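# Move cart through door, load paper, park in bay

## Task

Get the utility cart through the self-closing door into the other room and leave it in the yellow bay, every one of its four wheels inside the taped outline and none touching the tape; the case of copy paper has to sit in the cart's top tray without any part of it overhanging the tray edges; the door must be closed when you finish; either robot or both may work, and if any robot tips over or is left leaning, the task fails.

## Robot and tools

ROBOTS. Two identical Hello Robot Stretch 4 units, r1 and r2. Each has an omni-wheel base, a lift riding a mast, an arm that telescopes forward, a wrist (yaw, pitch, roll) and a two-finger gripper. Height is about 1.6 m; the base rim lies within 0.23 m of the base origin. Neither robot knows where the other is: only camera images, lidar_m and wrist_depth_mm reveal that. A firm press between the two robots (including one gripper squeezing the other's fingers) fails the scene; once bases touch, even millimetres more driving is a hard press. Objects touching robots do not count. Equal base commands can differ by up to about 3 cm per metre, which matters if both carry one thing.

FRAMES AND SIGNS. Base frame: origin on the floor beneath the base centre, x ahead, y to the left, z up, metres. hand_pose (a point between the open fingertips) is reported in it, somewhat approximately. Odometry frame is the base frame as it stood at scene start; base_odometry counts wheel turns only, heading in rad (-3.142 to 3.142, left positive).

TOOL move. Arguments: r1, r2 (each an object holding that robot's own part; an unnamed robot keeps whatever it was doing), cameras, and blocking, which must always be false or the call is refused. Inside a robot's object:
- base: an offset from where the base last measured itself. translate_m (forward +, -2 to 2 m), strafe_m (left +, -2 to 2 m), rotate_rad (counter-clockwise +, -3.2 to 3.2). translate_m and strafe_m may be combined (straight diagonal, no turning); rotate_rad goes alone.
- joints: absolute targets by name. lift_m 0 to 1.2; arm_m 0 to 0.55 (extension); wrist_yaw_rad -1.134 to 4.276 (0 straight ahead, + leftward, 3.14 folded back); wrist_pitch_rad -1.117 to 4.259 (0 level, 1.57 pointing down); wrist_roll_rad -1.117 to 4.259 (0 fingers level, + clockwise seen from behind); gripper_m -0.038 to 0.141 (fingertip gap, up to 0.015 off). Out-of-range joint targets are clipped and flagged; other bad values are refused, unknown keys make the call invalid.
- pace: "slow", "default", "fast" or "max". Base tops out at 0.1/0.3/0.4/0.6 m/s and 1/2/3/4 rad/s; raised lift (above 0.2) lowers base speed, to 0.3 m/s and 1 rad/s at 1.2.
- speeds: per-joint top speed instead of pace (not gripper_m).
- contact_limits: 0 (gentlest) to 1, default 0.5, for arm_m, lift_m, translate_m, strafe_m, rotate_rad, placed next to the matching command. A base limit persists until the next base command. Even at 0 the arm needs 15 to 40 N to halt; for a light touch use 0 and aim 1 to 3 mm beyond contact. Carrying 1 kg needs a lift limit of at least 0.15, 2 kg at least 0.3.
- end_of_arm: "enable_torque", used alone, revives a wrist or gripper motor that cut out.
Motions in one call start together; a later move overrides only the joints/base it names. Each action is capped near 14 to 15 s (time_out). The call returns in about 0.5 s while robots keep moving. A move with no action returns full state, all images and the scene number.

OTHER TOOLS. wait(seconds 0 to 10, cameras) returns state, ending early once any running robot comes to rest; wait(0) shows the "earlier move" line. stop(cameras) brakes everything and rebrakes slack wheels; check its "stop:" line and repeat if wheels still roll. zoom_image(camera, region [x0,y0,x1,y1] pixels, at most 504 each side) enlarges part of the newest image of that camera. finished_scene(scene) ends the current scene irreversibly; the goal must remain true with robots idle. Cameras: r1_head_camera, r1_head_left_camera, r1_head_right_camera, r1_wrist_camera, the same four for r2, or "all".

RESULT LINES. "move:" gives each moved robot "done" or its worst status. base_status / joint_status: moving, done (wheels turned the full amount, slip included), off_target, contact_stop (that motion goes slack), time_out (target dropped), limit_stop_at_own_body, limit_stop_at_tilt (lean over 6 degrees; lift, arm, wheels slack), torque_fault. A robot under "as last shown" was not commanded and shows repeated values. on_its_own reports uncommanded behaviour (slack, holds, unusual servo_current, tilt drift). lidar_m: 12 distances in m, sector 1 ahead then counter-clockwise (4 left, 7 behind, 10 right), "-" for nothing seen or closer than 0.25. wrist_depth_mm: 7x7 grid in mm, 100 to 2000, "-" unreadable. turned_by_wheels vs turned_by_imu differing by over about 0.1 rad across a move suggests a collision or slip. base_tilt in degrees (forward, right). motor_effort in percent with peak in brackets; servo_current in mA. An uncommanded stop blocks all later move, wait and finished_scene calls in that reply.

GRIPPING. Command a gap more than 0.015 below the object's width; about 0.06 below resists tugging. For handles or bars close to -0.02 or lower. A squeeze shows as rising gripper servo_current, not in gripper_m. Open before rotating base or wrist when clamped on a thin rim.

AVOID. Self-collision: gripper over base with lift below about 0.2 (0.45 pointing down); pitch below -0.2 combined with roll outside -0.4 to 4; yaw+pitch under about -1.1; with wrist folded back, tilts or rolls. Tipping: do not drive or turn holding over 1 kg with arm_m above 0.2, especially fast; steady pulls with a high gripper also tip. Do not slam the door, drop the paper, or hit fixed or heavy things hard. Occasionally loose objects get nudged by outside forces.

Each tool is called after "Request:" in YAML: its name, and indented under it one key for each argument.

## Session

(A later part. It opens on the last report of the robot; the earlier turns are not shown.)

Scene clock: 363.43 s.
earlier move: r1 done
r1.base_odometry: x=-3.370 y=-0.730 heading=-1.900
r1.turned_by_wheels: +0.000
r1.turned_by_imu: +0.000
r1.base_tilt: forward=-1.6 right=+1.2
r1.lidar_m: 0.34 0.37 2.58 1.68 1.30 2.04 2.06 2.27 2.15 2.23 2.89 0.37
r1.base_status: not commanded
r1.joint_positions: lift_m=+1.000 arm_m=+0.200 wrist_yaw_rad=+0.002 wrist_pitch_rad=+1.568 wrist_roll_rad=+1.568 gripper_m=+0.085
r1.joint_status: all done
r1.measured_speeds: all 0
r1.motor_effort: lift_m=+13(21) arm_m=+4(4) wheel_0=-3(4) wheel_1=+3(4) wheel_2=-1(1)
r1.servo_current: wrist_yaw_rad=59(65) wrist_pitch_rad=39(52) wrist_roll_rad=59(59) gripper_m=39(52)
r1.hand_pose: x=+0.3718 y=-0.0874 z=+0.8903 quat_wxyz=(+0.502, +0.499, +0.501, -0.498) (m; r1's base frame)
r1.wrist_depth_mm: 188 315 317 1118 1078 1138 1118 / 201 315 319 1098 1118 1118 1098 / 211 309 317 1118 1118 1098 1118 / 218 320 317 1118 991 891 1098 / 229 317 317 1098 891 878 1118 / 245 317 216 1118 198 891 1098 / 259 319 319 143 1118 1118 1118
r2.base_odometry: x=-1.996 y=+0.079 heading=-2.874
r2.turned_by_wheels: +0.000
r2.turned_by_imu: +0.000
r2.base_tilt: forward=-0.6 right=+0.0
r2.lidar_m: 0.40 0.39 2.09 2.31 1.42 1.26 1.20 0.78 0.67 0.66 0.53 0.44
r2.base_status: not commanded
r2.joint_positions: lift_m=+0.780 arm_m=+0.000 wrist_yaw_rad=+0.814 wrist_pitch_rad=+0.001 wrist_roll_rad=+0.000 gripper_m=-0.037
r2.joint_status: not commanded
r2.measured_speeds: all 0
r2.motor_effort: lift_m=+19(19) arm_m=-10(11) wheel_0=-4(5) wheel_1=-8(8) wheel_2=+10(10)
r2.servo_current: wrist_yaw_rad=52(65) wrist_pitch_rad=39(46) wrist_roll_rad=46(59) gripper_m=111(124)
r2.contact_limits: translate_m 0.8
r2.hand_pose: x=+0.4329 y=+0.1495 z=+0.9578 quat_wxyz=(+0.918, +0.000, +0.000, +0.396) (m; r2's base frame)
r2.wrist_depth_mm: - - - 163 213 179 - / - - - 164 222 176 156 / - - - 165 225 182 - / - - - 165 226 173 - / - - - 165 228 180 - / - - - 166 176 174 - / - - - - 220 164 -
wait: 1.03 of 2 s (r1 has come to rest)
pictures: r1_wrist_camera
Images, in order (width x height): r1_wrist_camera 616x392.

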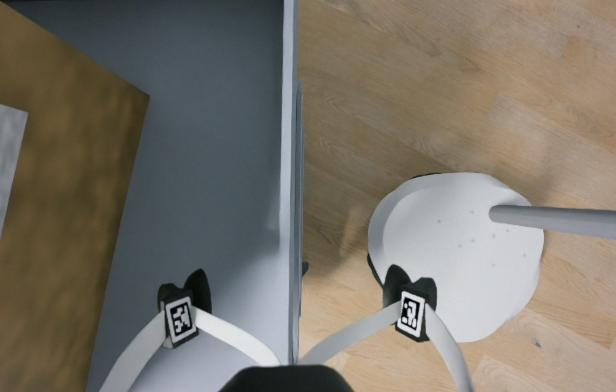

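Request:
move:
  blocking: false
  r1: {"joints":{"gripper_m":0.055,"lift_m":0.912},"pace":"slow","contact_limits":{"lift_m":0.3}}

Request:
wait:
  seconds: 2.5
  cameras: ["r1_wrist_camera"]

Request:
move:
  blocking: false
  r1: {"joints":{"gripper_m":-0.038}}

Request:
wait:
  seconds: 2
  cameras: ["r1_wrist_camera","r1_head_camera"]

Scene clock: 371.03 s.
move: r1 moving
r1.base_odometry: x=-3.370 y=-0.730 heading=-1.900
r1.turned_by_wheels: +0.000
r1.turned_by_imu: +0.000
r1.base_tilt: forward=-1.6 right=+1.3
r1.lidar_m: 0.33 0.38 2.59 1.73 1.32 2.03 2.08 2.28 2.15 2.23 2.89 0.37
r1.base_status: not commanded
r1.joint_positions: lift_m=+0.975 arm_m=+0.200 wrist_yaw_rad=+0.002 wrist_pitch_rad=+1.568 wrist_roll_rad=+1.568 gripper_m=+0.076
r1.joint_status: lift_m moving; gripper_m moving
r1.measured_speeds: translate_m=+0.000 strafe_m=+0.000 rotate_rad=+0.000 lift_m=-0.097 arm_m=+0.000 wrist_yaw_rad=+0.000 wrist_pitch_rad=+0.000 wrist_roll_rad=+0.000
r1.motor_effort: lift_m=+12(13) arm_m=+4(4) wheel_0=-3(4) wheel_1=+3(4) wheel_2=-1(1)
r1.servo_current: wrist_yaw_rad=65(65) wrist_pitch_rad=46(52) wrist_roll_rad=46(72) gripper_m=59(72)
r1.contact_limits: lift_m 0.3
r1.hand_pose: x=+0.3718 y=-0.0874 z=+0.8650 quat_wxyz=(+0.502, +0.499, +0.501, -0.498) (m; r1's base frame)
r1.wrist_depth_mm: 188 294 293 1098 1078 1078 1078 / 200 294 294 1078 1060 1078 1098 / 210 296 294 1078 1078 1078 1078 / 219 296 297 1078 1025 866 1078 / 229 296 296 1098 878 878 1078 / 246 297 212 1078 189 878 1078 / 258 297 296 143 1078 1078 1060
r2: as last shown
r2.lidar_m: 0.40 0.41 2.07 2.33 1.43 1.27 1.22 0.78 0.66 0.65 0.56 0.46
r2.servo_current: wrist_yaw_rad=65(65) wrist_pitch_rad=33(39) wrist_roll_rad=39(52) gripper_m=111(124)
r2.contact_limits: translate_m 0.8
r2.wrist_depth_mm: - - - 164 213 179 - / - - - 165 222 176 156 / - - - 165 225 182 - / - - - 165 227 173 - / - - - 166 227 179 - / - - - 167 176 174 - / - - - - 222 164 -
pictures: none

Scene clock: 372.13 s.
earlier move: r1 done
r1.base_odometry: x=-3.370 y=-0.730 heading=-1.900
r1.turned_by_wheels: +0.000
r1.turned_by_imu: +0.000
r1.base_tilt: forward=-1.6 right=+1.3
r1.lidar_m: 0.36 0.38 2.57 1.69 1.33 2.01 2.07 2.29 2.16 2.23 2.88 0.38
r1.base_status: not commanded
r1.joint_positions: lift_m=+0.913 arm_m=+0.200 wrist_yaw_rad=+0.002 wrist_pitch_rad=+1.567 wrist_roll_rad=+1.568 gripper_m=+0.055
r1.joint_status: all done
r1.measured_speeds: all 0
r1.motor_effort: lift_m=+4(13) arm_m=+4(4) wheel_0=-3(4) wheel_1=+3(4) wheel_2=-1(1)
r1.servo_current: wrist_yaw_rad=46(65) wrist_pitch_rad=39(52) wrist_roll_rad=52(72) gripper_m=46(72)
r1.contact_limits: lift_m 0.3
r1.hand_pose: x=+0.3720 y=-0.0874 z=+0.8030 quat_wxyz=(+0.502, +0.500, +0.500, -0.498) (m; r1's base frame)
r1.wrist_depth_mm: 187 236 236 236 1042 1008 1025 / 193 236 236 235 991 1025 1025 / 202 236 236 1042 1008 1008 1008 / 211 236 236 1025 1008 809 1025 / 229 236 236 1025 820 809 809 / 236 236 231 235 188 809 1025 / 236 174 236 153 1025 809 1008
r2.base_odometry: x=-1.996 y=+0.079 heading=-2.874
r2.turned_by_wheels: +0.000
r2.turned_by_imu: +0.000
r2.base_tilt: forward=-0.6 right=+0.0
r2.lidar_m: 0.41 0.43 2.09 2.35 1.45 1.28 1.23 0.75 0.67 0.67 0.57 0.44
r2.base_status: not commanded
r2.joint_positions: lift_m=+0.780 arm_m=+0.000 wrist_yaw_rad=+0.814 wrist_pitch_rad=+0.001 wrist_roll_rad=+0.000 gripper_m=-0.037
r2.joint_status: not commanded
r2.measured_speeds: all 0
r2.motor_effort: lift_m=+19(19) arm_m=-10(11) wheel_0=-5(5) wheel_1=-8(8) wheel_2=+10(11)
r2.servo_current: wrist_yaw_rad=52(65) wrist_pitch_rad=39(46) wrist_roll_rad=39(59) gripper_m=117(124)
r2.contact_limits: translate_m 0.8
r2.hand_pose: x=+0.4329 y=+0.1495 z=+0.9578 quat_wxyz=(+0.918, +0.000, +0.000, +0.396) (m; r2's base frame)
r2.wrist_depth_mm: - - - 164 214 179 - / - - - 165 222 176 155 / - - - 165 225 182 - / - - - 165 226 173 - / - - - 166 228 179 - / - - - 167 176 174 - / - - - - 222 164 -
wait: 1.10 of 2.5 s (r1 has come to rest)
pictures: r1_wrist_camera
Images, in order (width x height): r1_wrist_camera 616x392.

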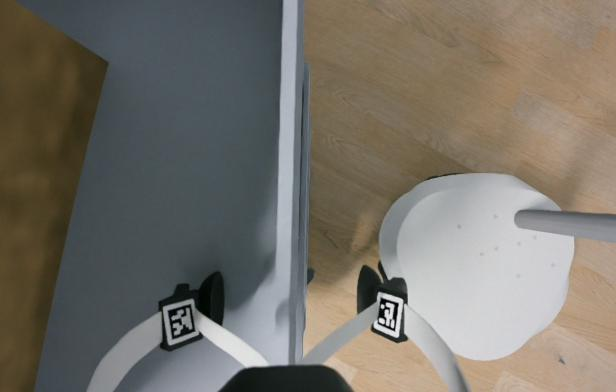

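Scene clock: 372.63 s.
move: r1 moving
r1.base_odometry: x=-3.370 y=-0.730 heading=-1.900
r1.turned_by_wheels: +0.000
r1.turned_by_imu: +0.000
r1.base_tilt: forward=-1.6 right=+1.3
r1.lidar_m: 0.35 0.38 2.57 1.68 1.32 2.03 2.08 2.28 2.16 2.22 2.93 0.38
r1.base_status: not commanded
r1.joint_positions: lift_m=+0.913 arm_m=+0.200 wrist_yaw_rad=+0.002 wrist_pitch_rad=+1.563 wrist_roll_rad=+1.568 gripper_m=+0.036
r1.joint_status: gripper_m moving
r1.measured_speeds: translate_m=+0.000 strafe_m=+0.000 rotate_rad=+0.001 lift_m=+0.000 arm_m=+0.000 wrist_yaw_rad=+0.000 wrist_pitch_rad=-0.020 wrist_roll_rad=+0.000
r1.motor_effort: lift_m=+5(5) arm_m=+3(4) wheel_0=-3(4) wheel_1=+3(4) wheel_2=+0(1)
r1.servo_current: wrist_yaw_rad=33(59) wrist_pitch_rad=46(52) wrist_roll_rad=39(65) gripper_m=130(130)
r1.contact_limits: lift_m 0.3
r1.hand_pose: x=+0.3733 y=-0.0874 z=+0.8029 quat_wxyz=(+0.503, +0.501, +0.499, -0.497) (m; r1's base frame)
r1.wrist_depth_mm: 178 236 237 236 991 1008 1008 / 190 236 236 236 1025 1008 1008 / 200 237 236 235 1025 1008 991 / 208 237 236 236 1008 809 1008 / 223 237 236 235 820 809 809 / 236 236 212 165 190 820 798 / 236 160 236 165 1025 798 1025
r2: as last shown
r2.lidar_m: 0.41 0.40 2.04 2.31 1.40 1.26 1.25 0.75 0.67 0.67 0.56 0.43
r2.motor_effort: lift_m=+19(19) arm_m=-10(11) wheel_0=-4(4) wheel_1=-8(8) wheel_2=+10(10)
r2.servo_current: wrist_yaw_rad=52(65) wrist_pitch_rad=33(46) wrist_roll_rad=46(59) gripper_m=111(124)
r2.contact_limits: translate_m 0.8
r2.wrist_depth_mm: - - - 164 213 179 - / - - - 165 223 176 156 / - - - 165 225 183 - / - - - 165 226 173 - / - - - 166 228 179 - / - - - 167 176 174 - / - - - - 222 164 -
pictures: none

Scene clock: 373.77 s.
earlier move: r1 done
r1.base_odometry: x=-3.370 y=-0.730 heading=-1.900
r1.turned_by_wheels: +0.000
r1.turned_by_imu: +0.000
r1.base_tilt: forward=-1.6 right=+1.3
r1.lidar_m: 0.35 0.39 2.56 1.69 1.34 2.02 2.05 2.28 2.16 2.24 2.92 0.37
r1.base_status: not commanded
r1.joint_positions: lift_m=+0.912 arm_m=+0.200 wrist_yaw_rad=+0.002 wrist_pitch_rad=+1.562 wrist_roll_rad=+1.568 gripper_m=-0.037
r1.joint_status: all done
r1.measured_speeds: all 0
r1.motor_effort: lift_m=+15(15) arm_m=-3(4) wheel_0=-3(4) wheel_1=+3(4) wheel_2=+0(1)
r1.servo_current: wrist_yaw_rad=59(65) wrist_pitch_rad=52(59) wrist_roll_rad=46(65) gripper_m=78(150)
r1.contact_limits: lift_m 0.3
r1.hand_pose: x=+0.3736 y=-0.0874 z=+0.8021 quat_wxyz=(+0.503, +0.501, +0.499, -0.497) (m; r1's base frame)
r1.wrist_depth_mm: 191 229 229 1025 991 1008 1008 / 195 230 229 1025 1008 1025 1008 / 202 230 229 1008 1025 1008 1008 / 216 230 230 1025 1008 798 991 / 229 230 229 1025 809 798 798 / 231 230 187 182 809 798 1008 / 232 151 229 164 171 809 1025
r2.base_odometry: x=-1.996 y=+0.079 heading=-2.874
r2.turned_by_wheels: +0.000
r2.turned_by_imu: +0.000
r2.base_tilt: forward=-0.5 right=+0.1
r2.lidar_m: 0.37 0.37 2.08 2.31 1.43 1.26 1.21 0.77 0.66 0.68 0.56 0.43
r2.base_status: not commanded
r2.joint_positions: lift_m=+0.780 arm_m=+0.000 wrist_yaw_rad=+0.814 wrist_pitch_rad=+0.001 wrist_roll_rad=+0.000 gripper_m=-0.037
r2.joint_status: not commanded
r2.measured_speeds: all 0
r2.motor_effort: lift_m=+19(20) arm_m=-10(11) wheel_0=-4(5) wheel_1=-8(8) wheel_2=+10(11)
r2.servo_current: wrist_yaw_rad=46(65) wrist_pitch_rad=39(46) wrist_roll_rad=46(59) gripper_m=117(124)
r2.contact_limits: translate_m 0.8
r2.hand_pose: x=+0.4329 y=+0.1495 z=+0.9578 quat_wxyz=(+0.918, +0.000, +0.000, +0.396) (m; r2's base frame)
r2.wrist_depth_mm: - - - 164 214 180 - / - - - 165 222 176 155 / - - - 165 224 182 - / - - - 165 225 173 - / - - - 166 228 179 - / - - - 167 176 174 - / - - - - 221 164 -
wait: 1.13 of 2 s (r1 has come to rest)
pictures: r1_head_camera, r1_wrist_camera
Images, in order (width x height): r1_head_camera 420x560, r1_wrist_camera 616x392.

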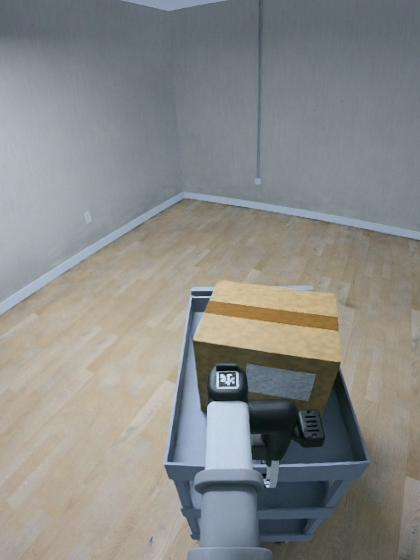

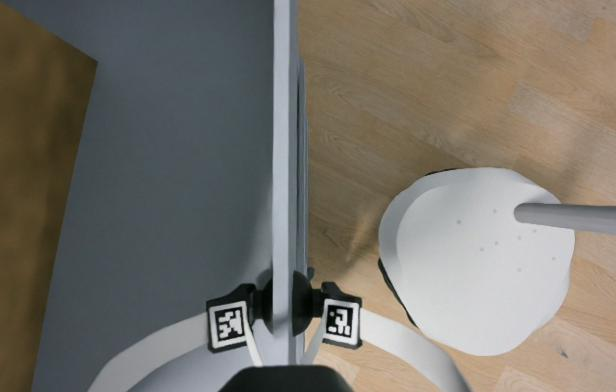

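Request:
move:
  blocking: false
  r1: {"base":{"translate_m":-0.322,"strafe_m":0.245},"pace":"slow"}

Request:
wait:
  seconds: 5.5

Request:
move:
  blocking: false
  r1: {"base":{"rotate_rad":-0.25},"pace":"slow"}

Request:
wait:
  seconds: 2
  cameras: ["r1_head_camera","r1_wrist_camera"]

Scene clock: 399.33 s.
move: r1 moving
r1.base_odometry: x=-3.359 y=-0.723 heading=-1.900
r1.turned_by_wheels: +0.000
r1.turned_by_imu: +0.000
r1.base_tilt: forward=-1.5 right=+1.3
r1.lidar_m: 0.37 0.38 2.57 1.66 1.33 2.02 2.07 2.30 2.17 2.24 2.90 0.40
r1.base_status: translate_m moving; strafe_m moving
r1.joint_positions: lift_m=+0.912 arm_m=+0.200 wrist_yaw_rad=+0.002 wrist_pitch_rad=+1.560 wrist_roll_rad=+1.569 gripper_m=-0.037
r1.joint_status: not commanded
r1.measured_speeds: translate_m=-0.041 strafe_m=+0.032 rotate_rad=+0.000 lift_m=+0.000 arm_m=+0.000 wrist_yaw_rad=+0.000 wrist_pitch_rad=-0.021 wrist_roll_rad=+0.001
r1.motor_effort: lift_m=+15(15) arm_m=-3(4) wheel_0=-10(11) wheel_1=+2(5) wheel_2=+6(8)
r1.servo_current: wrist_yaw_rad=52(65) wrist_pitch_rad=52(59) wrist_roll_rad=46(59) gripper_m=78(85)
r1.contact_limits: lift_m 0.3
r1.hand_pose: x=+0.3742 y=-0.0874 z=+0.8021 quat_wxyz=(+0.504, +0.502, +0.498, -0.496) (m; r1's base frame)
r1.wrist_depth_mm: 210 234 232 1025 1025 1008 1008 / 200 233 232 1025 1025 1008 991 / 210 233 233 1008 1008 1008 1025 / 220 233 231 1025 1025 809 1008 / 233 233 231 1008 831 798 798 / 233 232 198 183 798 798 798 / 234 155 231 176 153 798 1008
r2: as last shown
r2.base_tilt: forward=-0.6 right=+0.1
r2.lidar_m: 0.39 0.39 2.10 2.31 1.43 1.27 1.25 0.76 0.66 0.67 0.55 0.44
r2.motor_effort: lift_m=+19(19) arm_m=-11(11) wheel_0=-4(4) wheel_1=-8(8) wheel_2=+10(11)
r2.servo_current: wrist_yaw_rad=52(59) wrist_pitch_rad=39(39) wrist_roll_rad=33(59) gripper_m=117(117)
r2.contact_limits: translate_m 0.8
r2.wrist_depth_mm: - - - 163 213 179 - / - - - 165 223 176 156 / - - - 165 224 182 - / - - - 165 227 174 - / - - - 166 228 179 - / - - - 166 176 174 - / - - - - 221 164 -
pictures: none

Scene clock: 404.10 s.
earlier move: r1 done
r1.base_odometry: x=-3.034 y=-0.505 heading=-1.900
r1.turned_by_wheels: +0.000
r1.turned_by_imu: +0.000
r1.base_tilt: forward=-1.6 right=+1.3
r1.lidar_m: 0.37 2.66 2.50 1.00 1.02 1.68 1.68 2.19 2.22 2.30 0.34 0.31
r1.base_status: done
r1.joint_positions: lift_m=+0.912 arm_m=+0.200 wrist_yaw_rad=+0.001 wrist_pitch_rad=+1.565 wrist_roll_rad=+1.571 gripper_m=-0.037
r1.joint_status: not commanded
r1.measured_speeds: all 0
r1.motor_effort: lift_m=+15(15) arm_m=-4(4) wheel_0=-6(13) wheel_1=+3(5) wheel_2=+1(11)
r1.servo_current: wrist_yaw_rad=46(72) wrist_pitch_rad=46(98) wrist_roll_rad=65(65) gripper_m=65(85)
r1.contact_limits: lift_m 0.3
r1.hand_pose: x=+0.3728 y=-0.0874 z=+0.8021 quat_wxyz=(+0.502, +0.501, +0.499, -0.498) (m; r1's base frame)
r1.wrist_depth_mm: 139 171 227 230 230 225 1008 / 158 206 231 231 230 200 1025 / 194 231 231 230 220 1008 1008 / 231 232 231 231 189 809 820 / 232 231 231 230 809 809 798 / 232 231 181 195 199 798 1025 / 232 152 231 161 179 140 1025
r2.base_odometry: x=-1.996 y=+0.079 heading=-2.874
r2.turned_by_wheels: +0.000
r2.turned_by_imu: +0.001
r2.base_tilt: forward=-0.6 right=+0.0
r2.lidar_m: 0.40 0.42 5.12 2.32 1.46 1.27 1.22 0.78 0.67 0.68 0.54 0.45
r2.base_status: not commanded
r2.joint_positions: lift_m=+0.780 arm_m=+0.000 wrist_yaw_rad=+0.814 wrist_pitch_rad=+0.001 wrist_roll_rad=+0.000 gripper_m=-0.037
r2.joint_status: not commanded
r2.measured_speeds: all 0
r2.motor_effort: lift_m=+19(20) arm_m=-10(11) wheel_0=-4(5) wheel_1=-8(8) wheel_2=+10(11)
r2.servo_current: wrist_yaw_rad=59(65) wrist_pitch_rad=39(46) wrist_roll_rad=46(65) gripper_m=117(124)
r2.contact_limits: translate_m 0.8
r2.hand_pose: x=+0.4329 y=+0.1495 z=+0.9578 quat_wxyz=(+0.918, +0.000, +0.000, +0.396) (m; r2's base frame)
r2.wrist_depth_mm: - - - 164 213 180 - / - - - 165 222 176 156 / - - - 165 224 182 - / - - - 165 226 173 - / - - - 166 228 179 - / - - - 166 177 174 - / - - - - 221 164 -
wait: 4.77 of 5.5 s (r1 has come to rest)
pictures: none

Scene clock: 404.60 s.
move: r1 moving
r1.base_odometry: x=-3.034 y=-0.505 heading=-2.025
r1.turned_by_wheels: -0.125
r1.turned_by_imu: -0.125
r1.base_tilt: forward=-1.6 right=+1.3
r1.lidar_m: 0.36 0.49 2.50 1.36 1.00 1.53 1.66 2.03 2.22 2.25 0.36 0.33
r1.base_status: rotate_rad moving
r1.joint_positions: lift_m=+0.912 arm_m=+0.200 wrist_yaw_rad=+0.001 wrist_pitch_rad=+1.568 wrist_roll_rad=+1.571 gripper_m=-0.037
r1.joint_status: not commanded
r1.measured_speeds: translate_m=+0.001 strafe_m=+0.001 rotate_rad=-0.494 lift_m=+0.000 arm_m=+0.000 wrist_yaw_rad=-0.002 wrist_pitch_rad=+0.010 wrist_roll_rad=+0.000
r1.motor_effort: lift_m=+15(15) arm_m=+2(4) wheel_0=+14(14) wheel_1=+6(8) wheel_2=+9(11)
r1.servo_current: wrist_yaw_rad=65(65) wrist_pitch_rad=39(52) wrist_roll_rad=46(65) gripper_m=72(72)
r1.contact_limits: lift_m 0.3
r1.hand_pose: x=+0.3717 y=-0.0874 z=+0.8021 quat_wxyz=(+0.501, +0.500, +0.500, -0.499) (m; r1's base frame)
r1.wrist_depth_mm: - 171 227 227 229 199 1025 / 151 193 228 229 229 1008 1008 / 174 227 228 229 197 1025 1008 / 207 228 228 228 204 798 1042 / 228 228 229 229 820 820 1025 / 228 229 187 193 820 820 1042 / 227 153 229 160 177 142 1008
r2: as last shown
r2.turned_by_imu: +0.000
r2.lidar_m: 0.42 0.40 5.12 2.30 1.44 1.27 1.26 0.74 0.66 0.67 0.56 0.44
r2.motor_effort: lift_m=+19(19) arm_m=-11(11) wheel_0=-4(4) wheel_1=-8(8) wheel_2=+10(10)
r2.servo_current: wrist_yaw_rad=46(65) wrist_pitch_rad=39(46) wrist_roll_rad=65(65) gripper_m=111(124)
r2.contact_limits: translate_m 0.8
r2.wrist_depth_mm: - - - 163 214 179 - / - - - 164 221 176 155 / - - - 164 225 182 - / - - - 165 226 173 - / - - - 166 229 179 - / - - - 166 176 174 - / - - - - 222 164 -
pictures: none

Scene clock: 405.40 s.
earlier move: r1 done
r1.base_odometry: x=-3.034 y=-0.505 heading=-2.149
r1.turned_by_wheels: -0.125
r1.turned_by_imu: -0.126
r1.base_tilt: forward=-1.6 right=+1.3
r1.lidar_m: 0.34 0.43 2.50 2.48 1.00 1.35 1.64 1.88 2.24 2.23 0.42 0.34
r1.base_status: done
r1.joint_positions: lift_m=+0.912 arm_m=+0.200 wrist_yaw_rad=+0.000 wrist_pitch_rad=+1.574 wrist_roll_rad=+1.571 gripper_m=-0.037
r1.joint_status: not commanded
r1.measured_speeds: all 0
r1.motor_effort: lift_m=+15(15) arm_m=+5(5) wheel_0=+4(14) wheel_1=+4(8) wheel_2=-1(11)
r1.servo_current: wrist_yaw_rad=52(65) wrist_pitch_rad=46(59) wrist_roll_rad=65(65) gripper_m=72(72)
r1.contact_limits: lift_m 0.3
r1.hand_pose: x=+0.3698 y=-0.0874 z=+0.8021 quat_wxyz=(+0.499, +0.499, +0.501, -0.501) (m; r1's base frame)
r1.wrist_depth_mm: 144 202 228 229 231 1025 1042 / 156 218 229 230 1025 1042 1025 / 173 227 228 229 1025 1042 1042 / 197 228 229 229 809 831 820 / 219 228 228 229 831 820 1060 / 226 227 183 198 182 809 1042 / 227 151 229 160 1008 142 1025
r2.base_odometry: x=-1.996 y=+0.079 heading=-2.874
r2.turned_by_wheels: +0.000
r2.turned_by_imu: +0.000
r2.base_tilt: forward=-0.6 right=+0.0
r2.lidar_m: 0.40 0.42 5.12 2.31 1.43 1.26 1.20 0.78 0.66 0.66 0.56 0.44
r2.base_status: not commanded
r2.joint_positions: lift_m=+0.780 arm_m=+0.000 wrist_yaw_rad=+0.814 wrist_pitch_rad=+0.001 wrist_roll_rad=+0.000 gripper_m=-0.037
r2.joint_status: not commanded
r2.measured_speeds: all 0
r2.motor_effort: lift_m=+19(19) arm_m=-10(11) wheel_0=-4(4) wheel_1=-8(8) wheel_2=+10(11)
r2.servo_current: wrist_yaw_rad=59(72) wrist_pitch_rad=39(46) wrist_roll_rad=46(65) gripper_m=117(124)
r2.contact_limits: translate_m 0.8
r2.hand_pose: x=+0.4329 y=+0.1495 z=+0.9578 quat_wxyz=(+0.918, +0.000, +0.000, +0.396) (m; r2's base frame)
r2.wrist_depth_mm: - - - 163 213 179 - / - - - 165 223 177 156 / - - - 165 225 182 - / - - - 165 226 173 - / - - - 166 227 179 - / - - - 167 176 174 - / - - - - 222 164 -
wait: 0.80 of 2 s (r1 has come to rest)
pictures: r1_head_camera, r1_wrist_camera
Images, in order (width x height): r1_head_camera 420x560, r1_wrist_camera 616x392.

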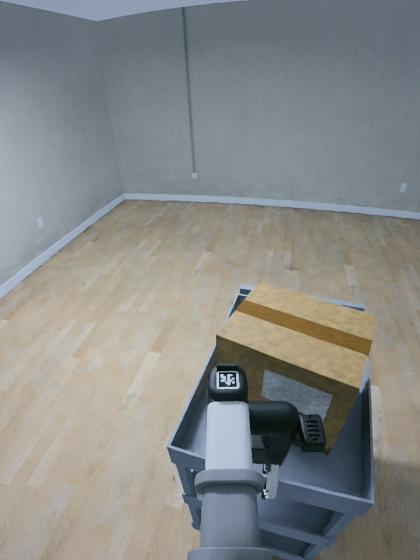

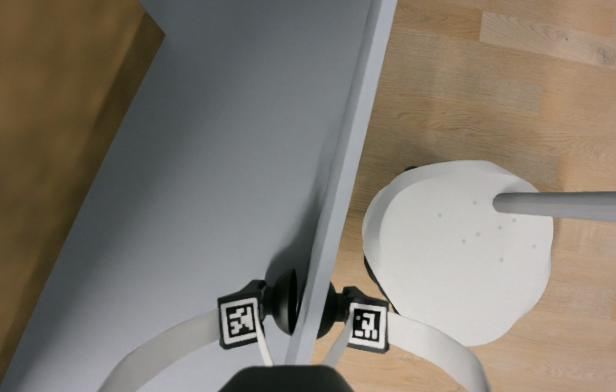

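Request:
move:
  blocking: false
  r1: {"base":{"translate_m":-0.25,"strafe_m":0.11},"pace":"slow"}

Request:
wait:
  seconds: 4

Request:
move:
  blocking: false
  r1: {"base":{"rotate_rad":-0.25},"pace":"slow"}

Request:
wait:
  seconds: 2
  cameras: ["r1_head_camera","r1_wrist_camera","r1_head_left_camera"]

Scene clock: 413.40 s.
move: r1 moving
r1.base_odometry: x=-3.023 y=-0.498 heading=-2.150
r1.turned_by_wheels: -0.001
r1.turned_by_imu: -0.001
r1.base_tilt: forward=-1.6 right=+1.3
r1.lidar_m: 0.35 0.42 2.47 2.50 0.99 1.34 1.64 1.85 2.26 2.24 2.55 0.36
r1.base_status: translate_m moving; strafe_m moving
r1.joint_positions: lift_m=+0.912 arm_m=+0.200 wrist_yaw_rad=+0.000 wrist_pitch_rad=+1.572 wrist_roll_rad=+1.571 gripper_m=-0.037
r1.joint_status: not commanded
r1.measured_speeds: translate_m=-0.048 strafe_m=+0.022 rotate_rad=+0.000 lift_m=+0.000 arm_m=+0.000 wrist_yaw_rad=+0.000 wrist_pitch_rad=-0.008 wrist_roll_rad=+0.000
r1.motor_effort: lift_m=+15(15) arm_m=+4(5) wheel_0=-12(12) wheel_1=-1(4) wheel_2=+5(5)
r1.servo_current: wrist_yaw_rad=46(65) wrist_pitch_rad=39(46) wrist_roll_rad=46(52) gripper_m=72(72)
r1.contact_limits: lift_m 0.3
r1.hand_pose: x=+0.3705 y=-0.0874 z=+0.8021 quat_wxyz=(+0.500, +0.500, +0.500, -0.500) (m; r1's base frame)
r1.wrist_depth_mm: 150 212 230 231 1025 1008 1025 / 165 226 229 231 991 1008 1008 / 182 230 229 230 1025 1008 1008 / 204 230 230 229 809 820 798 / 225 230 229 230 809 809 820 / 229 229 183 197 183 798 1025 / 229 154 229 160 991 135 1008
r2: as last shown
r2.base_tilt: forward=-0.6 right=+0.1
r2.lidar_m: 0.43 0.39 5.12 2.34 1.45 1.28 1.27 0.75 0.66 0.69 0.57 0.42
r2.motor_effort: lift_m=+19(19) arm_m=-10(11) wheel_0=-4(5) wheel_1=-8(8) wheel_2=+10(10)
r2.servo_current: wrist_yaw_rad=52(59) wrist_pitch_rad=39(46) wrist_roll_rad=52(52) gripper_m=111(124)
r2.contact_limits: translate_m 0.8
r2.wrist_depth_mm: - - - 163 215 179 - / - - - 164 222 176 156 / - - - 165 224 182 - / - - - 165 226 173 - / - - - 166 227 179 - / - - - 166 176 174 - / - - - - 221 164 -
pictures: none

Scene clock: 416.83 s.
earlier move: r1 done
r1.base_odometry: x=-2.805 y=-0.356 heading=-2.151
r1.turned_by_wheels: +0.000
r1.turned_by_imu: -0.002
r1.base_tilt: forward=-1.6 right=+1.3
r1.lidar_m: 0.37 2.92 2.45 0.81 0.80 1.16 1.43 1.51 2.30 2.27 0.37 0.33
r1.base_status: done
r1.joint_positions: lift_m=+0.912 arm_m=+0.200 wrist_yaw_rad=+0.001 wrist_pitch_rad=+1.568 wrist_roll_rad=+1.571 gripper_m=-0.037
r1.joint_status: not commanded
r1.measured_speeds: all 0
r1.motor_effort: lift_m=+16(16) arm_m=-4(5) wheel_0=-9(18) wheel_1=-3(8) wheel_2=-1(9)
r1.servo_current: wrist_yaw_rad=39(72) wrist_pitch_rad=39(98) wrist_roll_rad=46(65) gripper_m=65(78)
r1.contact_limits: lift_m 0.3
r1.hand_pose: x=+0.3718 y=-0.0874 z=+0.8021 quat_wxyz=(+0.501, +0.500, +0.500, -0.499) (m; r1's base frame)
r1.wrist_depth_mm: 142 185 230 231 230 1008 1025 / 160 208 231 231 231 1025 1008 / 184 230 230 231 200 1008 1025 / 212 231 230 230 820 809 741 / 230 231 230 230 798 798 809 / 230 230 181 192 182 820 1025 / 229 153 230 160 1025 140 1042
r2.base_odometry: x=-1.996 y=+0.079 heading=-2.874
r2.turned_by_wheels: +0.000
r2.turned_by_imu: +0.000
r2.base_tilt: forward=-0.6 right=+0.1
r2.lidar_m: 0.40 0.40 5.14 2.33 1.44 1.26 1.22 0.75 0.67 0.68 0.57 0.42
r2.base_status: not commanded
r2.joint_positions: lift_m=+0.780 arm_m=+0.000 wrist_yaw_rad=+0.814 wrist_pitch_rad=+0.001 wrist_roll_rad=+0.000 gripper_m=-0.037
r2.joint_status: not commanded
r2.measured_speeds: all 0
r2.motor_effort: lift_m=+19(19) arm_m=-10(11) wheel_0=-3(5) wheel_1=-8(8) wheel_2=+10(11)
r2.servo_current: wrist_yaw_rad=59(65) wrist_pitch_rad=46(52) wrist_roll_rad=46(59) gripper_m=117(124)
r2.contact_limits: translate_m 0.8
r2.hand_pose: x=+0.4329 y=+0.1495 z=+0.9578 quat_wxyz=(+0.918, +0.000, +0.000, +0.396) (m; r2's base frame)
r2.wrist_depth_mm: - - - 163 214 179 - / - - - 165 223 176 156 / - - - 165 224 182 - / - - - 165 226 173 - / - - - 166 228 179 - / - - - 167 176 174 - / - - - - 222 164 -
wait: 3.43 of 4 s (r1 has come to rest)
pictures: none

Scene clock: 417.33 s.
move: r1 moving
r1.base_odometry: x=-2.805 y=-0.356 heading=-2.275
r1.turned_by_wheels: -0.124
r1.turned_by_imu: -0.124
r1.base_tilt: forward=-1.6 right=+1.3
r1.lidar_m: 0.35 0.43 2.50 2.45 0.82 1.04 1.39 1.48 2.19 2.26 2.44 0.35
r1.base_status: rotate_rad moving
r1.joint_positions: lift_m=+0.912 arm_m=+0.200 wrist_yaw_rad=+0.001 wrist_pitch_rad=+1.569 wrist_roll_rad=+1.571 gripper_m=-0.037
r1.joint_status: not commanded
r1.measured_speeds: translate_m=+0.000 strafe_m=+0.001 rotate_rad=-0.488 lift_m=+0.000 arm_m=+0.000 wrist_yaw_rad=+0.000 wrist_pitch_rad=+0.013 wrist_roll_rad=+0.000
r1.motor_effort: lift_m=+16(16) arm_m=-3(4) wheel_0=+12(14) wheel_1=+7(7) wheel_2=+7(9)
r1.servo_current: wrist_yaw_rad=52(59) wrist_pitch_rad=46(46) wrist_roll_rad=46(59) gripper_m=78(78)
r1.contact_limits: lift_m 0.3
r1.hand_pose: x=+0.3716 y=-0.0874 z=+0.8021 quat_wxyz=(+0.501, +0.500, +0.500, -0.499) (m; r1's base frame)
r1.wrist_depth_mm: 142 186 228 228 228 1025 1025 / 153 203 229 228 228 1042 1008 / 173 227 228 228 211 1025 1008 / 200 227 229 229 798 798 1008 / 227 228 228 229 809 809 1042 / 227 228 204 193 820 809 1025 / 229 156 229 160 179 139 1042
r2: as last shown
r2.lidar_m: 0.42 0.41 5.13 2.32 1.46 1.26 1.23 0.74 0.66 0.67 0.54 0.43
r2.motor_effort: lift_m=+19(19) arm_m=-10(11) wheel_0=-4(4) wheel_1=-8(8) wheel_2=+10(11)
r2.servo_current: wrist_yaw_rad=59(59) wrist_pitch_rad=46(46) wrist_roll_rad=39(59) gripper_m=117(124)
r2.contact_limits: translate_m 0.8
r2.wrist_depth_mm: - - - 164 214 180 - / - - - 164 223 177 155 / - - - 165 225 182 - / - - - 165 226 173 - / - - - 165 227 179 - / - - - 166 176 175 - / - - - - 221 164 -
pictures: none

Scene clock: 418.13 s.
earlier move: r1 done
r1.base_odometry: x=-2.805 y=-0.356 heading=-2.400
r1.turned_by_wheels: -0.125
r1.turned_by_imu: -0.126
r1.base_tilt: forward=-1.6 right=+1.3
r1.lidar_m: 0.33 0.40 2.58 2.45 0.81 0.95 - 1.40 1.93 2.26 2.35 0.36
r1.base_status: done
r1.joint_positions: lift_m=+0.912 arm_m=+0.200 wrist_yaw_rad=+0.000 wrist_pitch_rad=+1.573 wrist_roll_rad=+1.571 gripper_m=-0.037
r1.joint_status: not commanded
r1.measured_speeds: all 0
r1.motor_effort: lift_m=+16(16) arm_m=+4(4) wheel_0=+4(14) wheel_1=+3(7) wheel_2=+0(9)
r1.servo_current: wrist_yaw_rad=52(65) wrist_pitch_rad=46(46) wrist_roll_rad=52(72) gripper_m=72(78)
r1.contact_limits: lift_m 0.3
r1.hand_pose: x=+0.3704 y=-0.0874 z=+0.8021 quat_wxyz=(+0.500, +0.499, +0.501, -0.500) (m; r1's base frame)
r1.wrist_depth_mm: 226 228 228 228 1025 1042 1025 / 161 227 229 229 1042 1008 1042 / 174 226 228 229 1025 1025 1025 / 190 228 228 229 820 809 820 / 200 228 229 229 809 820 1042 / 216 227 207 196 182 820 1042 / 227 149 228 160 1008 138 1025
r2.base_odometry: x=-1.996 y=+0.079 heading=-2.874
r2.turned_by_wheels: +0.000
r2.turned_by_imu: +0.000
r2.base_tilt: forward=-0.6 right=+0.0
r2.lidar_m: 0.40 0.40 5.11 2.33 1.43 1.28 1.22 0.76 0.65 0.67 0.56 0.43
r2.base_status: not commanded
r2.joint_positions: lift_m=+0.780 arm_m=+0.000 wrist_yaw_rad=+0.814 wrist_pitch_rad=+0.001 wrist_roll_rad=+0.000 gripper_m=-0.037
r2.joint_status: not commanded
r2.measured_speeds: all 0
r2.motor_effort: lift_m=+19(19) arm_m=-10(11) wheel_0=-4(5) wheel_1=-8(8) wheel_2=+10(11)
r2.servo_current: wrist_yaw_rad=46(65) wrist_pitch_rad=33(46) wrist_roll_rad=59(65) gripper_m=124(124)
r2.contact_limits: translate_m 0.8
r2.hand_pose: x=+0.4329 y=+0.1495 z=+0.9578 quat_wxyz=(+0.918, +0.000, +0.000, +0.396) (m; r2's base frame)
r2.wrist_depth_mm: - - - 164 213 179 - / - - - 165 222 177 156 / - - - 165 224 182 - / - - - 166 226 173 - / - - - 166 228 179 - / - - - 167 176 174 - / - - - - 222 164 -
wait: 0.80 of 2 s (r1 has come to rest)
pictures: r1_head_camera, r1_head_left_camera, r1_wrist_camera
Images, in order (width x height): r1_head_camera 420x560, r1_head_left_camera 420x672, r1_wrist_camera 616x392.

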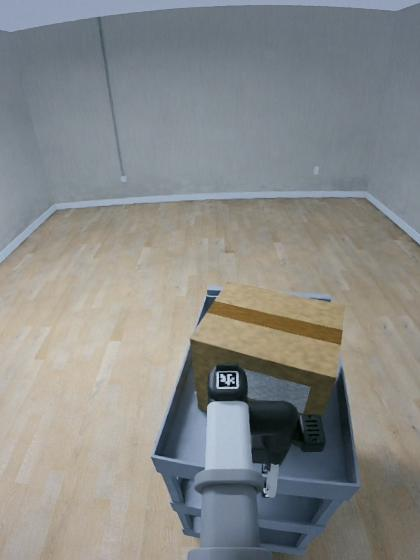

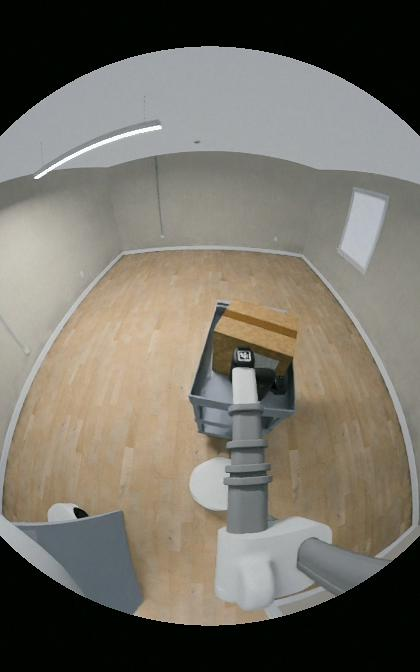

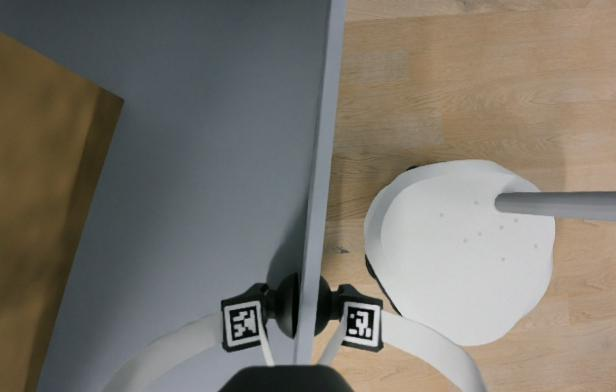

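Request:
move:
  blocking: false
  r1: {"base":{"translate_m":-1.3}}

Request:
wait:
  seconds: 7
  cameras: ["r1_head_camera","r1_wrist_camera","r1_head_left_camera","r1_head_right_camera"]

Scene clock: 427.07 s.
move: r1 moving
r1.base_odometry: x=-2.782 y=-0.335 heading=-2.400
r1.turned_by_wheels: +0.000
r1.turned_by_imu: +0.000
r1.base_tilt: forward=-1.5 right=+1.2
r1.lidar_m: 0.35 0.42 2.58 2.46 0.80 0.95 - 1.39 1.87 2.28 2.35 0.35
r1.base_status: translate_m moving
r1.joint_positions: lift_m=+0.912 arm_m=+0.200 wrist_yaw_rad=+0.000 wrist_pitch_rad=+1.564 wrist_roll_rad=+1.571 gripper_m=-0.037
r1.joint_status: not commanded
r1.measured_speeds: translate_m=-0.120 strafe_m=-0.002 rotate_rad=+0.001 lift_m=+0.000 arm_m=+0.000 wrist_yaw_rad=+0.000 wrist_pitch_rad=-0.060 wrist_roll_rad=+0.000
r1.motor_effort: lift_m=+16(16) arm_m=-4(4) wheel_0=-6(7) wheel_1=-8(8) wheel_2=+12(12)
r1.servo_current: wrist_yaw_rad=46(59) wrist_pitch_rad=39(46) wrist_roll_rad=72(72) gripper_m=65(78)
r1.contact_limits: lift_m 0.3
r1.hand_pose: x=+0.3731 y=-0.0874 z=+0.8021 quat_wxyz=(+0.502, +0.502, +0.498, -0.498) (m; r1's base frame)
r1.wrist_depth_mm: 231 230 229 229 1025 1008 1008 / 171 231 229 230 1025 1008 1025 / 188 230 230 229 1025 1025 1025 / 203 231 229 230 1008 798 1008 / 221 231 231 229 820 798 798 / 230 230 198 186 809 798 1025 / 232 153 231 178 173 809 1008
r2: as last shown
r2.base_tilt: forward=-0.6 right=+0.1
r2.lidar_m: 0.43 0.41 5.15 2.31 1.45 1.27 1.23 0.77 0.66 0.66 0.54 0.45
r2.motor_effort: lift_m=+19(19) arm_m=-10(10) wheel_0=-4(5) wheel_1=-8(8) wheel_2=+10(10)
r2.servo_current: wrist_yaw_rad=46(65) wrist_pitch_rad=39(39) wrist_roll_rad=52(59) gripper_m=124(124)
r2.contact_limits: translate_m 0.8
r2.wrist_depth_mm: - - - 164 214 180 - / - - - 165 222 176 156 / - - - 165 225 182 - / - - - 165 225 173 - / - - - 166 228 179 - / - - - 167 176 174 - / - - - - 222 164 -
pictures: none

Scene clock: 432.40 s.
earlier move: r1 done
r1.base_odometry: x=-1.846 y=+0.521 heading=-2.401
r1.turned_by_wheels: -0.001
r1.turned_by_imu: -0.011
r1.base_tilt: forward=-1.6 right=+1.3
r1.lidar_m: 0.34 0.97 0.57 0.50 0.55 3.17 3.03 3.13 0.44 0.40 0.47 0.36
r1.base_status: done
r1.joint_positions: lift_m=+0.912 arm_m=+0.200 wrist_yaw_rad=+0.001 wrist_pitch_rad=+1.572 wrist_roll_rad=+1.571 gripper_m=-0.037
r1.joint_status: not commanded
r1.measured_speeds: all 0
r1.motor_effort: lift_m=+16(16) arm_m=+2(5) wheel_0=-5(15) wheel_1=-3(12) wheel_2=-3(17)
r1.servo_current: wrist_yaw_rad=46(72) wrist_pitch_rad=39(137) wrist_roll_rad=52(72) gripper_m=72(78)
r1.contact_limits: lift_m 0.3
r1.hand_pose: x=+0.3706 y=-0.0874 z=+0.8020 quat_wxyz=(+0.500, +0.499, +0.501, -0.500) (m; r1's base frame)
r1.wrist_depth_mm: 190 229 230 231 1025 931 1042 / 202 230 230 230 1025 1042 1025 / 211 229 230 230 1025 1025 1008 / 224 229 229 161 878 809 741 / 229 229 230 230 809 809 820 / 229 229 183 196 181 820 1025 / 229 152 230 144 1008 132 1025
r2.base_odometry: x=-1.996 y=+0.079 heading=-2.874
r2.turned_by_wheels: +0.000
r2.turned_by_imu: +0.001
r2.base_tilt: forward=-0.6 right=+0.1
r2.lidar_m: 0.41 0.41 5.14 2.32 1.43 1.28 1.23 0.75 0.67 0.67 0.56 0.44
r2.base_status: not commanded
r2.joint_positions: lift_m=+0.780 arm_m=+0.000 wrist_yaw_rad=+0.814 wrist_pitch_rad=+0.001 wrist_roll_rad=+0.000 gripper_m=-0.037
r2.joint_status: not commanded
r2.measured_speeds: all 0
r2.motor_effort: lift_m=+19(19) arm_m=-10(11) wheel_0=-4(5) wheel_1=-8(8) wheel_2=+10(11)
r2.servo_current: wrist_yaw_rad=59(72) wrist_pitch_rad=46(46) wrist_roll_rad=46(59) gripper_m=117(124)
r2.contact_limits: translate_m 0.8
r2.hand_pose: x=+0.4329 y=+0.1495 z=+0.9578 quat_wxyz=(+0.918, +0.000, +0.000, +0.396) (m; r2's base frame)
r2.wrist_depth_mm: - - - 164 214 179 - / - - - 165 223 176 155 / - - - 166 224 182 - / - - - 166 226 173 - / - - - 166 229 179 - / - - - 167 176 174 - / - - - - 221 164 -
wait: 5.33 of 7 s (r1 has come to rest)
pictures: r1_head_camera, r1_head_left_camera, r1_head_right_camera, r1_wrist_camera
Images, in order (width x height): r1_head_camera 420x560, r1_head_left_camera 420x672, r1_head_right_camera 420x672, r1_wrist_camera 616x392.

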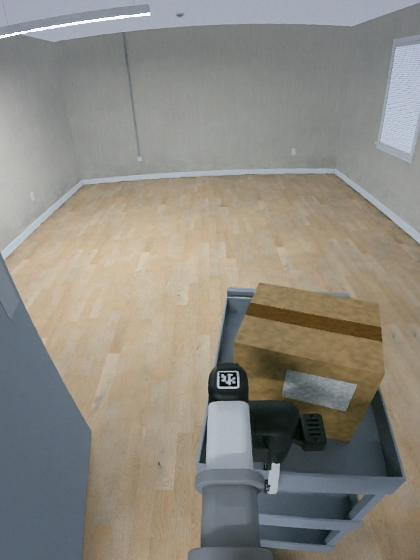

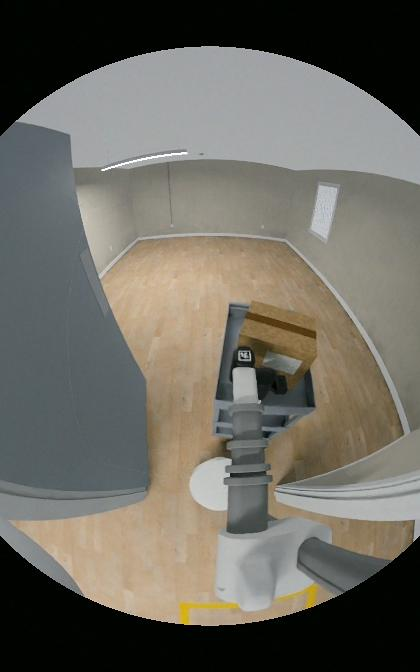

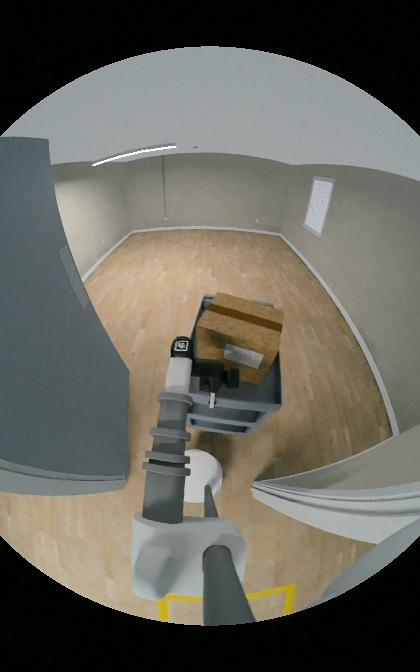

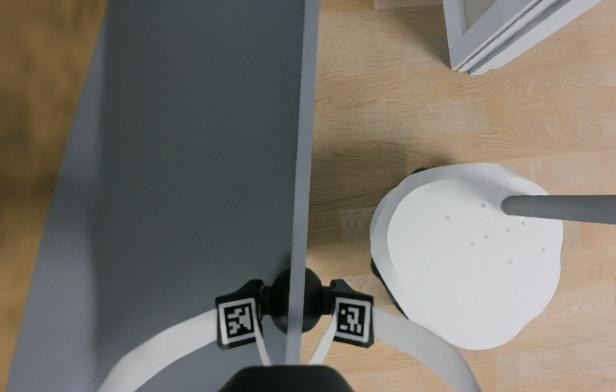

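Request:
move:
  blocking: false
  r1: {"base":{"translate_m":0.35,"strafe_m":0.22},"pace":"slow"}

Request:
wait:
  seconds: 5.5
  cameras: ["r1_head_camera","r1_wrist_camera"]

Scene clock: 443.70 s.
move: r1 moving
r1.base_odometry: x=-1.849 y=+0.508 heading=-2.402
r1.turned_by_wheels: -0.001
r1.turned_by_imu: -0.001
r1.base_tilt: forward=-1.6 right=+1.3
r1.lidar_m: 0.33 0.98 0.56 0.49 0.54 3.18 3.04 3.12 0.46 0.44 0.46 0.35
r1.base_status: translate_m moving; strafe_m moving
r1.joint_positions: lift_m=+0.912 arm_m=+0.200 wrist_yaw_rad=+0.001 wrist_pitch_rad=+1.573 wrist_roll_rad=+1.571 gripper_m=-0.037
r1.joint_status: not commanded
r1.measured_speeds: translate_m=+0.047 strafe_m=+0.030 rotate_rad=-0.003 lift_m=+0.000 arm_m=+0.000 wrist_yaw_rad=-0.005 wrist_pitch_rad=+0.022 wrist_roll_rad=+0.000
r1.motor_effort: lift_m=+16(16) arm_m=+4(4) wheel_0=-7(9) wheel_1=+6(7) wheel_2=-10(10)
r1.servo_current: wrist_yaw_rad=59(72) wrist_pitch_rad=46(46) wrist_roll_rad=52(59) gripper_m=65(72)
r1.contact_limits: lift_m 0.3
r1.hand_pose: x=+0.3702 y=-0.0874 z=+0.8020 quat_wxyz=(+0.500, +0.499, +0.501, -0.500) (m; r1's base frame)
r1.wrist_depth_mm: 182 228 229 230 1025 866 1060 / 199 228 230 230 1025 1025 1025 / 210 228 229 230 1025 1042 1042 / 222 228 229 229 820 809 699 / 226 228 229 229 809 809 1025 / 226 227 185 199 180 831 1025 / 227 147 228 143 1008 1025 1025
r2: as last shown
r2.turned_by_imu: +0.000
r2.base_tilt: forward=-0.6 right=+0.0
r2.lidar_m: 0.39 0.42 5.14 2.32 1.44 1.28 1.24 0.75 0.68 0.67 0.55 0.45
r2.motor_effort: lift_m=+19(19) arm_m=-10(11) wheel_0=-4(4) wheel_1=-8(8) wheel_2=+10(10)
r2.servo_current: wrist_yaw_rad=52(65) wrist_pitch_rad=39(46) wrist_roll_rad=46(52) gripper_m=117(117)
r2.contact_limits: translate_m 0.8
r2.wrist_depth_mm: - - - 164 213 180 - / - - - 165 223 176 155 / - - - 165 225 182 - / - - - 165 226 174 - / - - - 166 228 179 - / - - - 166 175 174 - / - - - - 222 164 -
pictures: none

Scene clock: 448.50 s.
earlier move: r1 done
r1.base_odometry: x=-1.956 y=+0.123 heading=-2.401
r1.turned_by_wheels: +0.001
r1.turned_by_imu: +0.002
r1.base_tilt: forward=-1.6 right=+1.2
r1.lidar_m: 0.33 0.68 0.43 0.36 0.35 0.46 3.39 3.49 0.78 1.53 0.36 0.31
r1.base_status: done
r1.joint_positions: lift_m=+0.912 arm_m=+0.200 wrist_yaw_rad=-0.003 wrist_pitch_rad=+1.581 wrist_roll_rad=+1.571 gripper_m=-0.037
r1.joint_status: not commanded
r1.measured_speeds: all 0
r1.motor_effort: lift_m=+16(16) arm_m=+4(4) wheel_0=-1(10) wheel_1=+2(8) wheel_2=-3(13)
r1.servo_current: wrist_yaw_rad=59(72) wrist_pitch_rad=65(72) wrist_roll_rad=46(72) gripper_m=72(78)
r1.contact_limits: lift_m 0.3
r1.hand_pose: x=+0.3676 y=-0.0874 z=+0.8021 quat_wxyz=(+0.497, +0.498, +0.502, -0.503) (m; r1's base frame)
r1.wrist_depth_mm: 180 224 226 229 230 1025 1042 / 199 224 226 229 214 1025 1060 / 223 224 227 229 185 1060 1060 / 224 226 226 229 809 820 1042 / 224 225 227 228 809 820 1042 / 224 224 185 200 182 831 1025 / - 143 227 151 1025 138 -
r2.base_odometry: x=-1.996 y=+0.079 heading=-2.874
r2.turned_by_wheels: +0.000
r2.turned_by_imu: +0.001
r2.base_tilt: forward=-0.6 right=+0.0
r2.lidar_m: 0.38 0.40 5.14 2.32 1.45 1.25 1.22 0.76 0.66 0.68 0.58 0.45
r2.base_status: not commanded
r2.joint_positions: lift_m=+0.780 arm_m=+0.000 wrist_yaw_rad=+0.814 wrist_pitch_rad=+0.001 wrist_roll_rad=+0.000 gripper_m=-0.037
r2.joint_status: not commanded
r2.measured_speeds: all 0
r2.motor_effort: lift_m=+19(19) arm_m=-11(11) wheel_0=-4(5) wheel_1=-8(8) wheel_2=+10(11)
r2.servo_current: wrist_yaw_rad=59(72) wrist_pitch_rad=39(46) wrist_roll_rad=46(59) gripper_m=117(124)
r2.contact_limits: translate_m 0.8
r2.hand_pose: x=+0.4329 y=+0.1495 z=+0.9578 quat_wxyz=(+0.918, +0.000, +0.000, +0.396) (m; r2's base frame)
r2.wrist_depth_mm: - - - 163 214 180 - / - - - 164 223 177 156 / - - - 165 225 182 - / - - - 165 226 173 - / - - - 166 227 179 - / - - - 167 176 174 - / - - - - 222 164 -
wait: 4.80 of 5.5 s (r1 has come to rest)
pictures: r1_head_camera, r1_wrist_camera
Images, in order (width x height): r1_head_camera 420x560, r1_wrist_camera 616x392.

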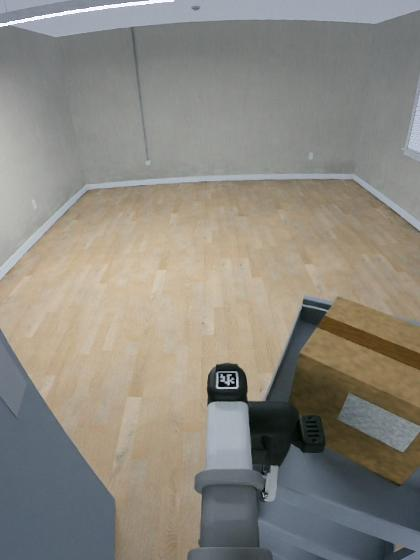

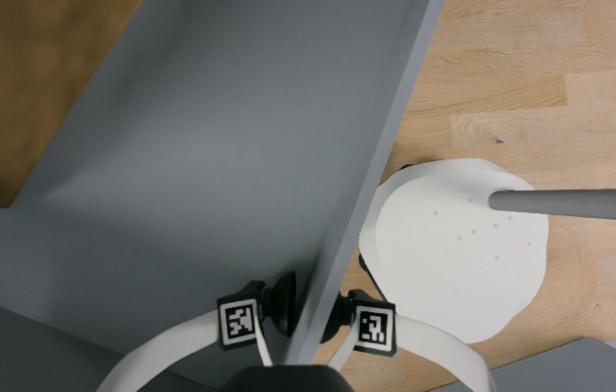

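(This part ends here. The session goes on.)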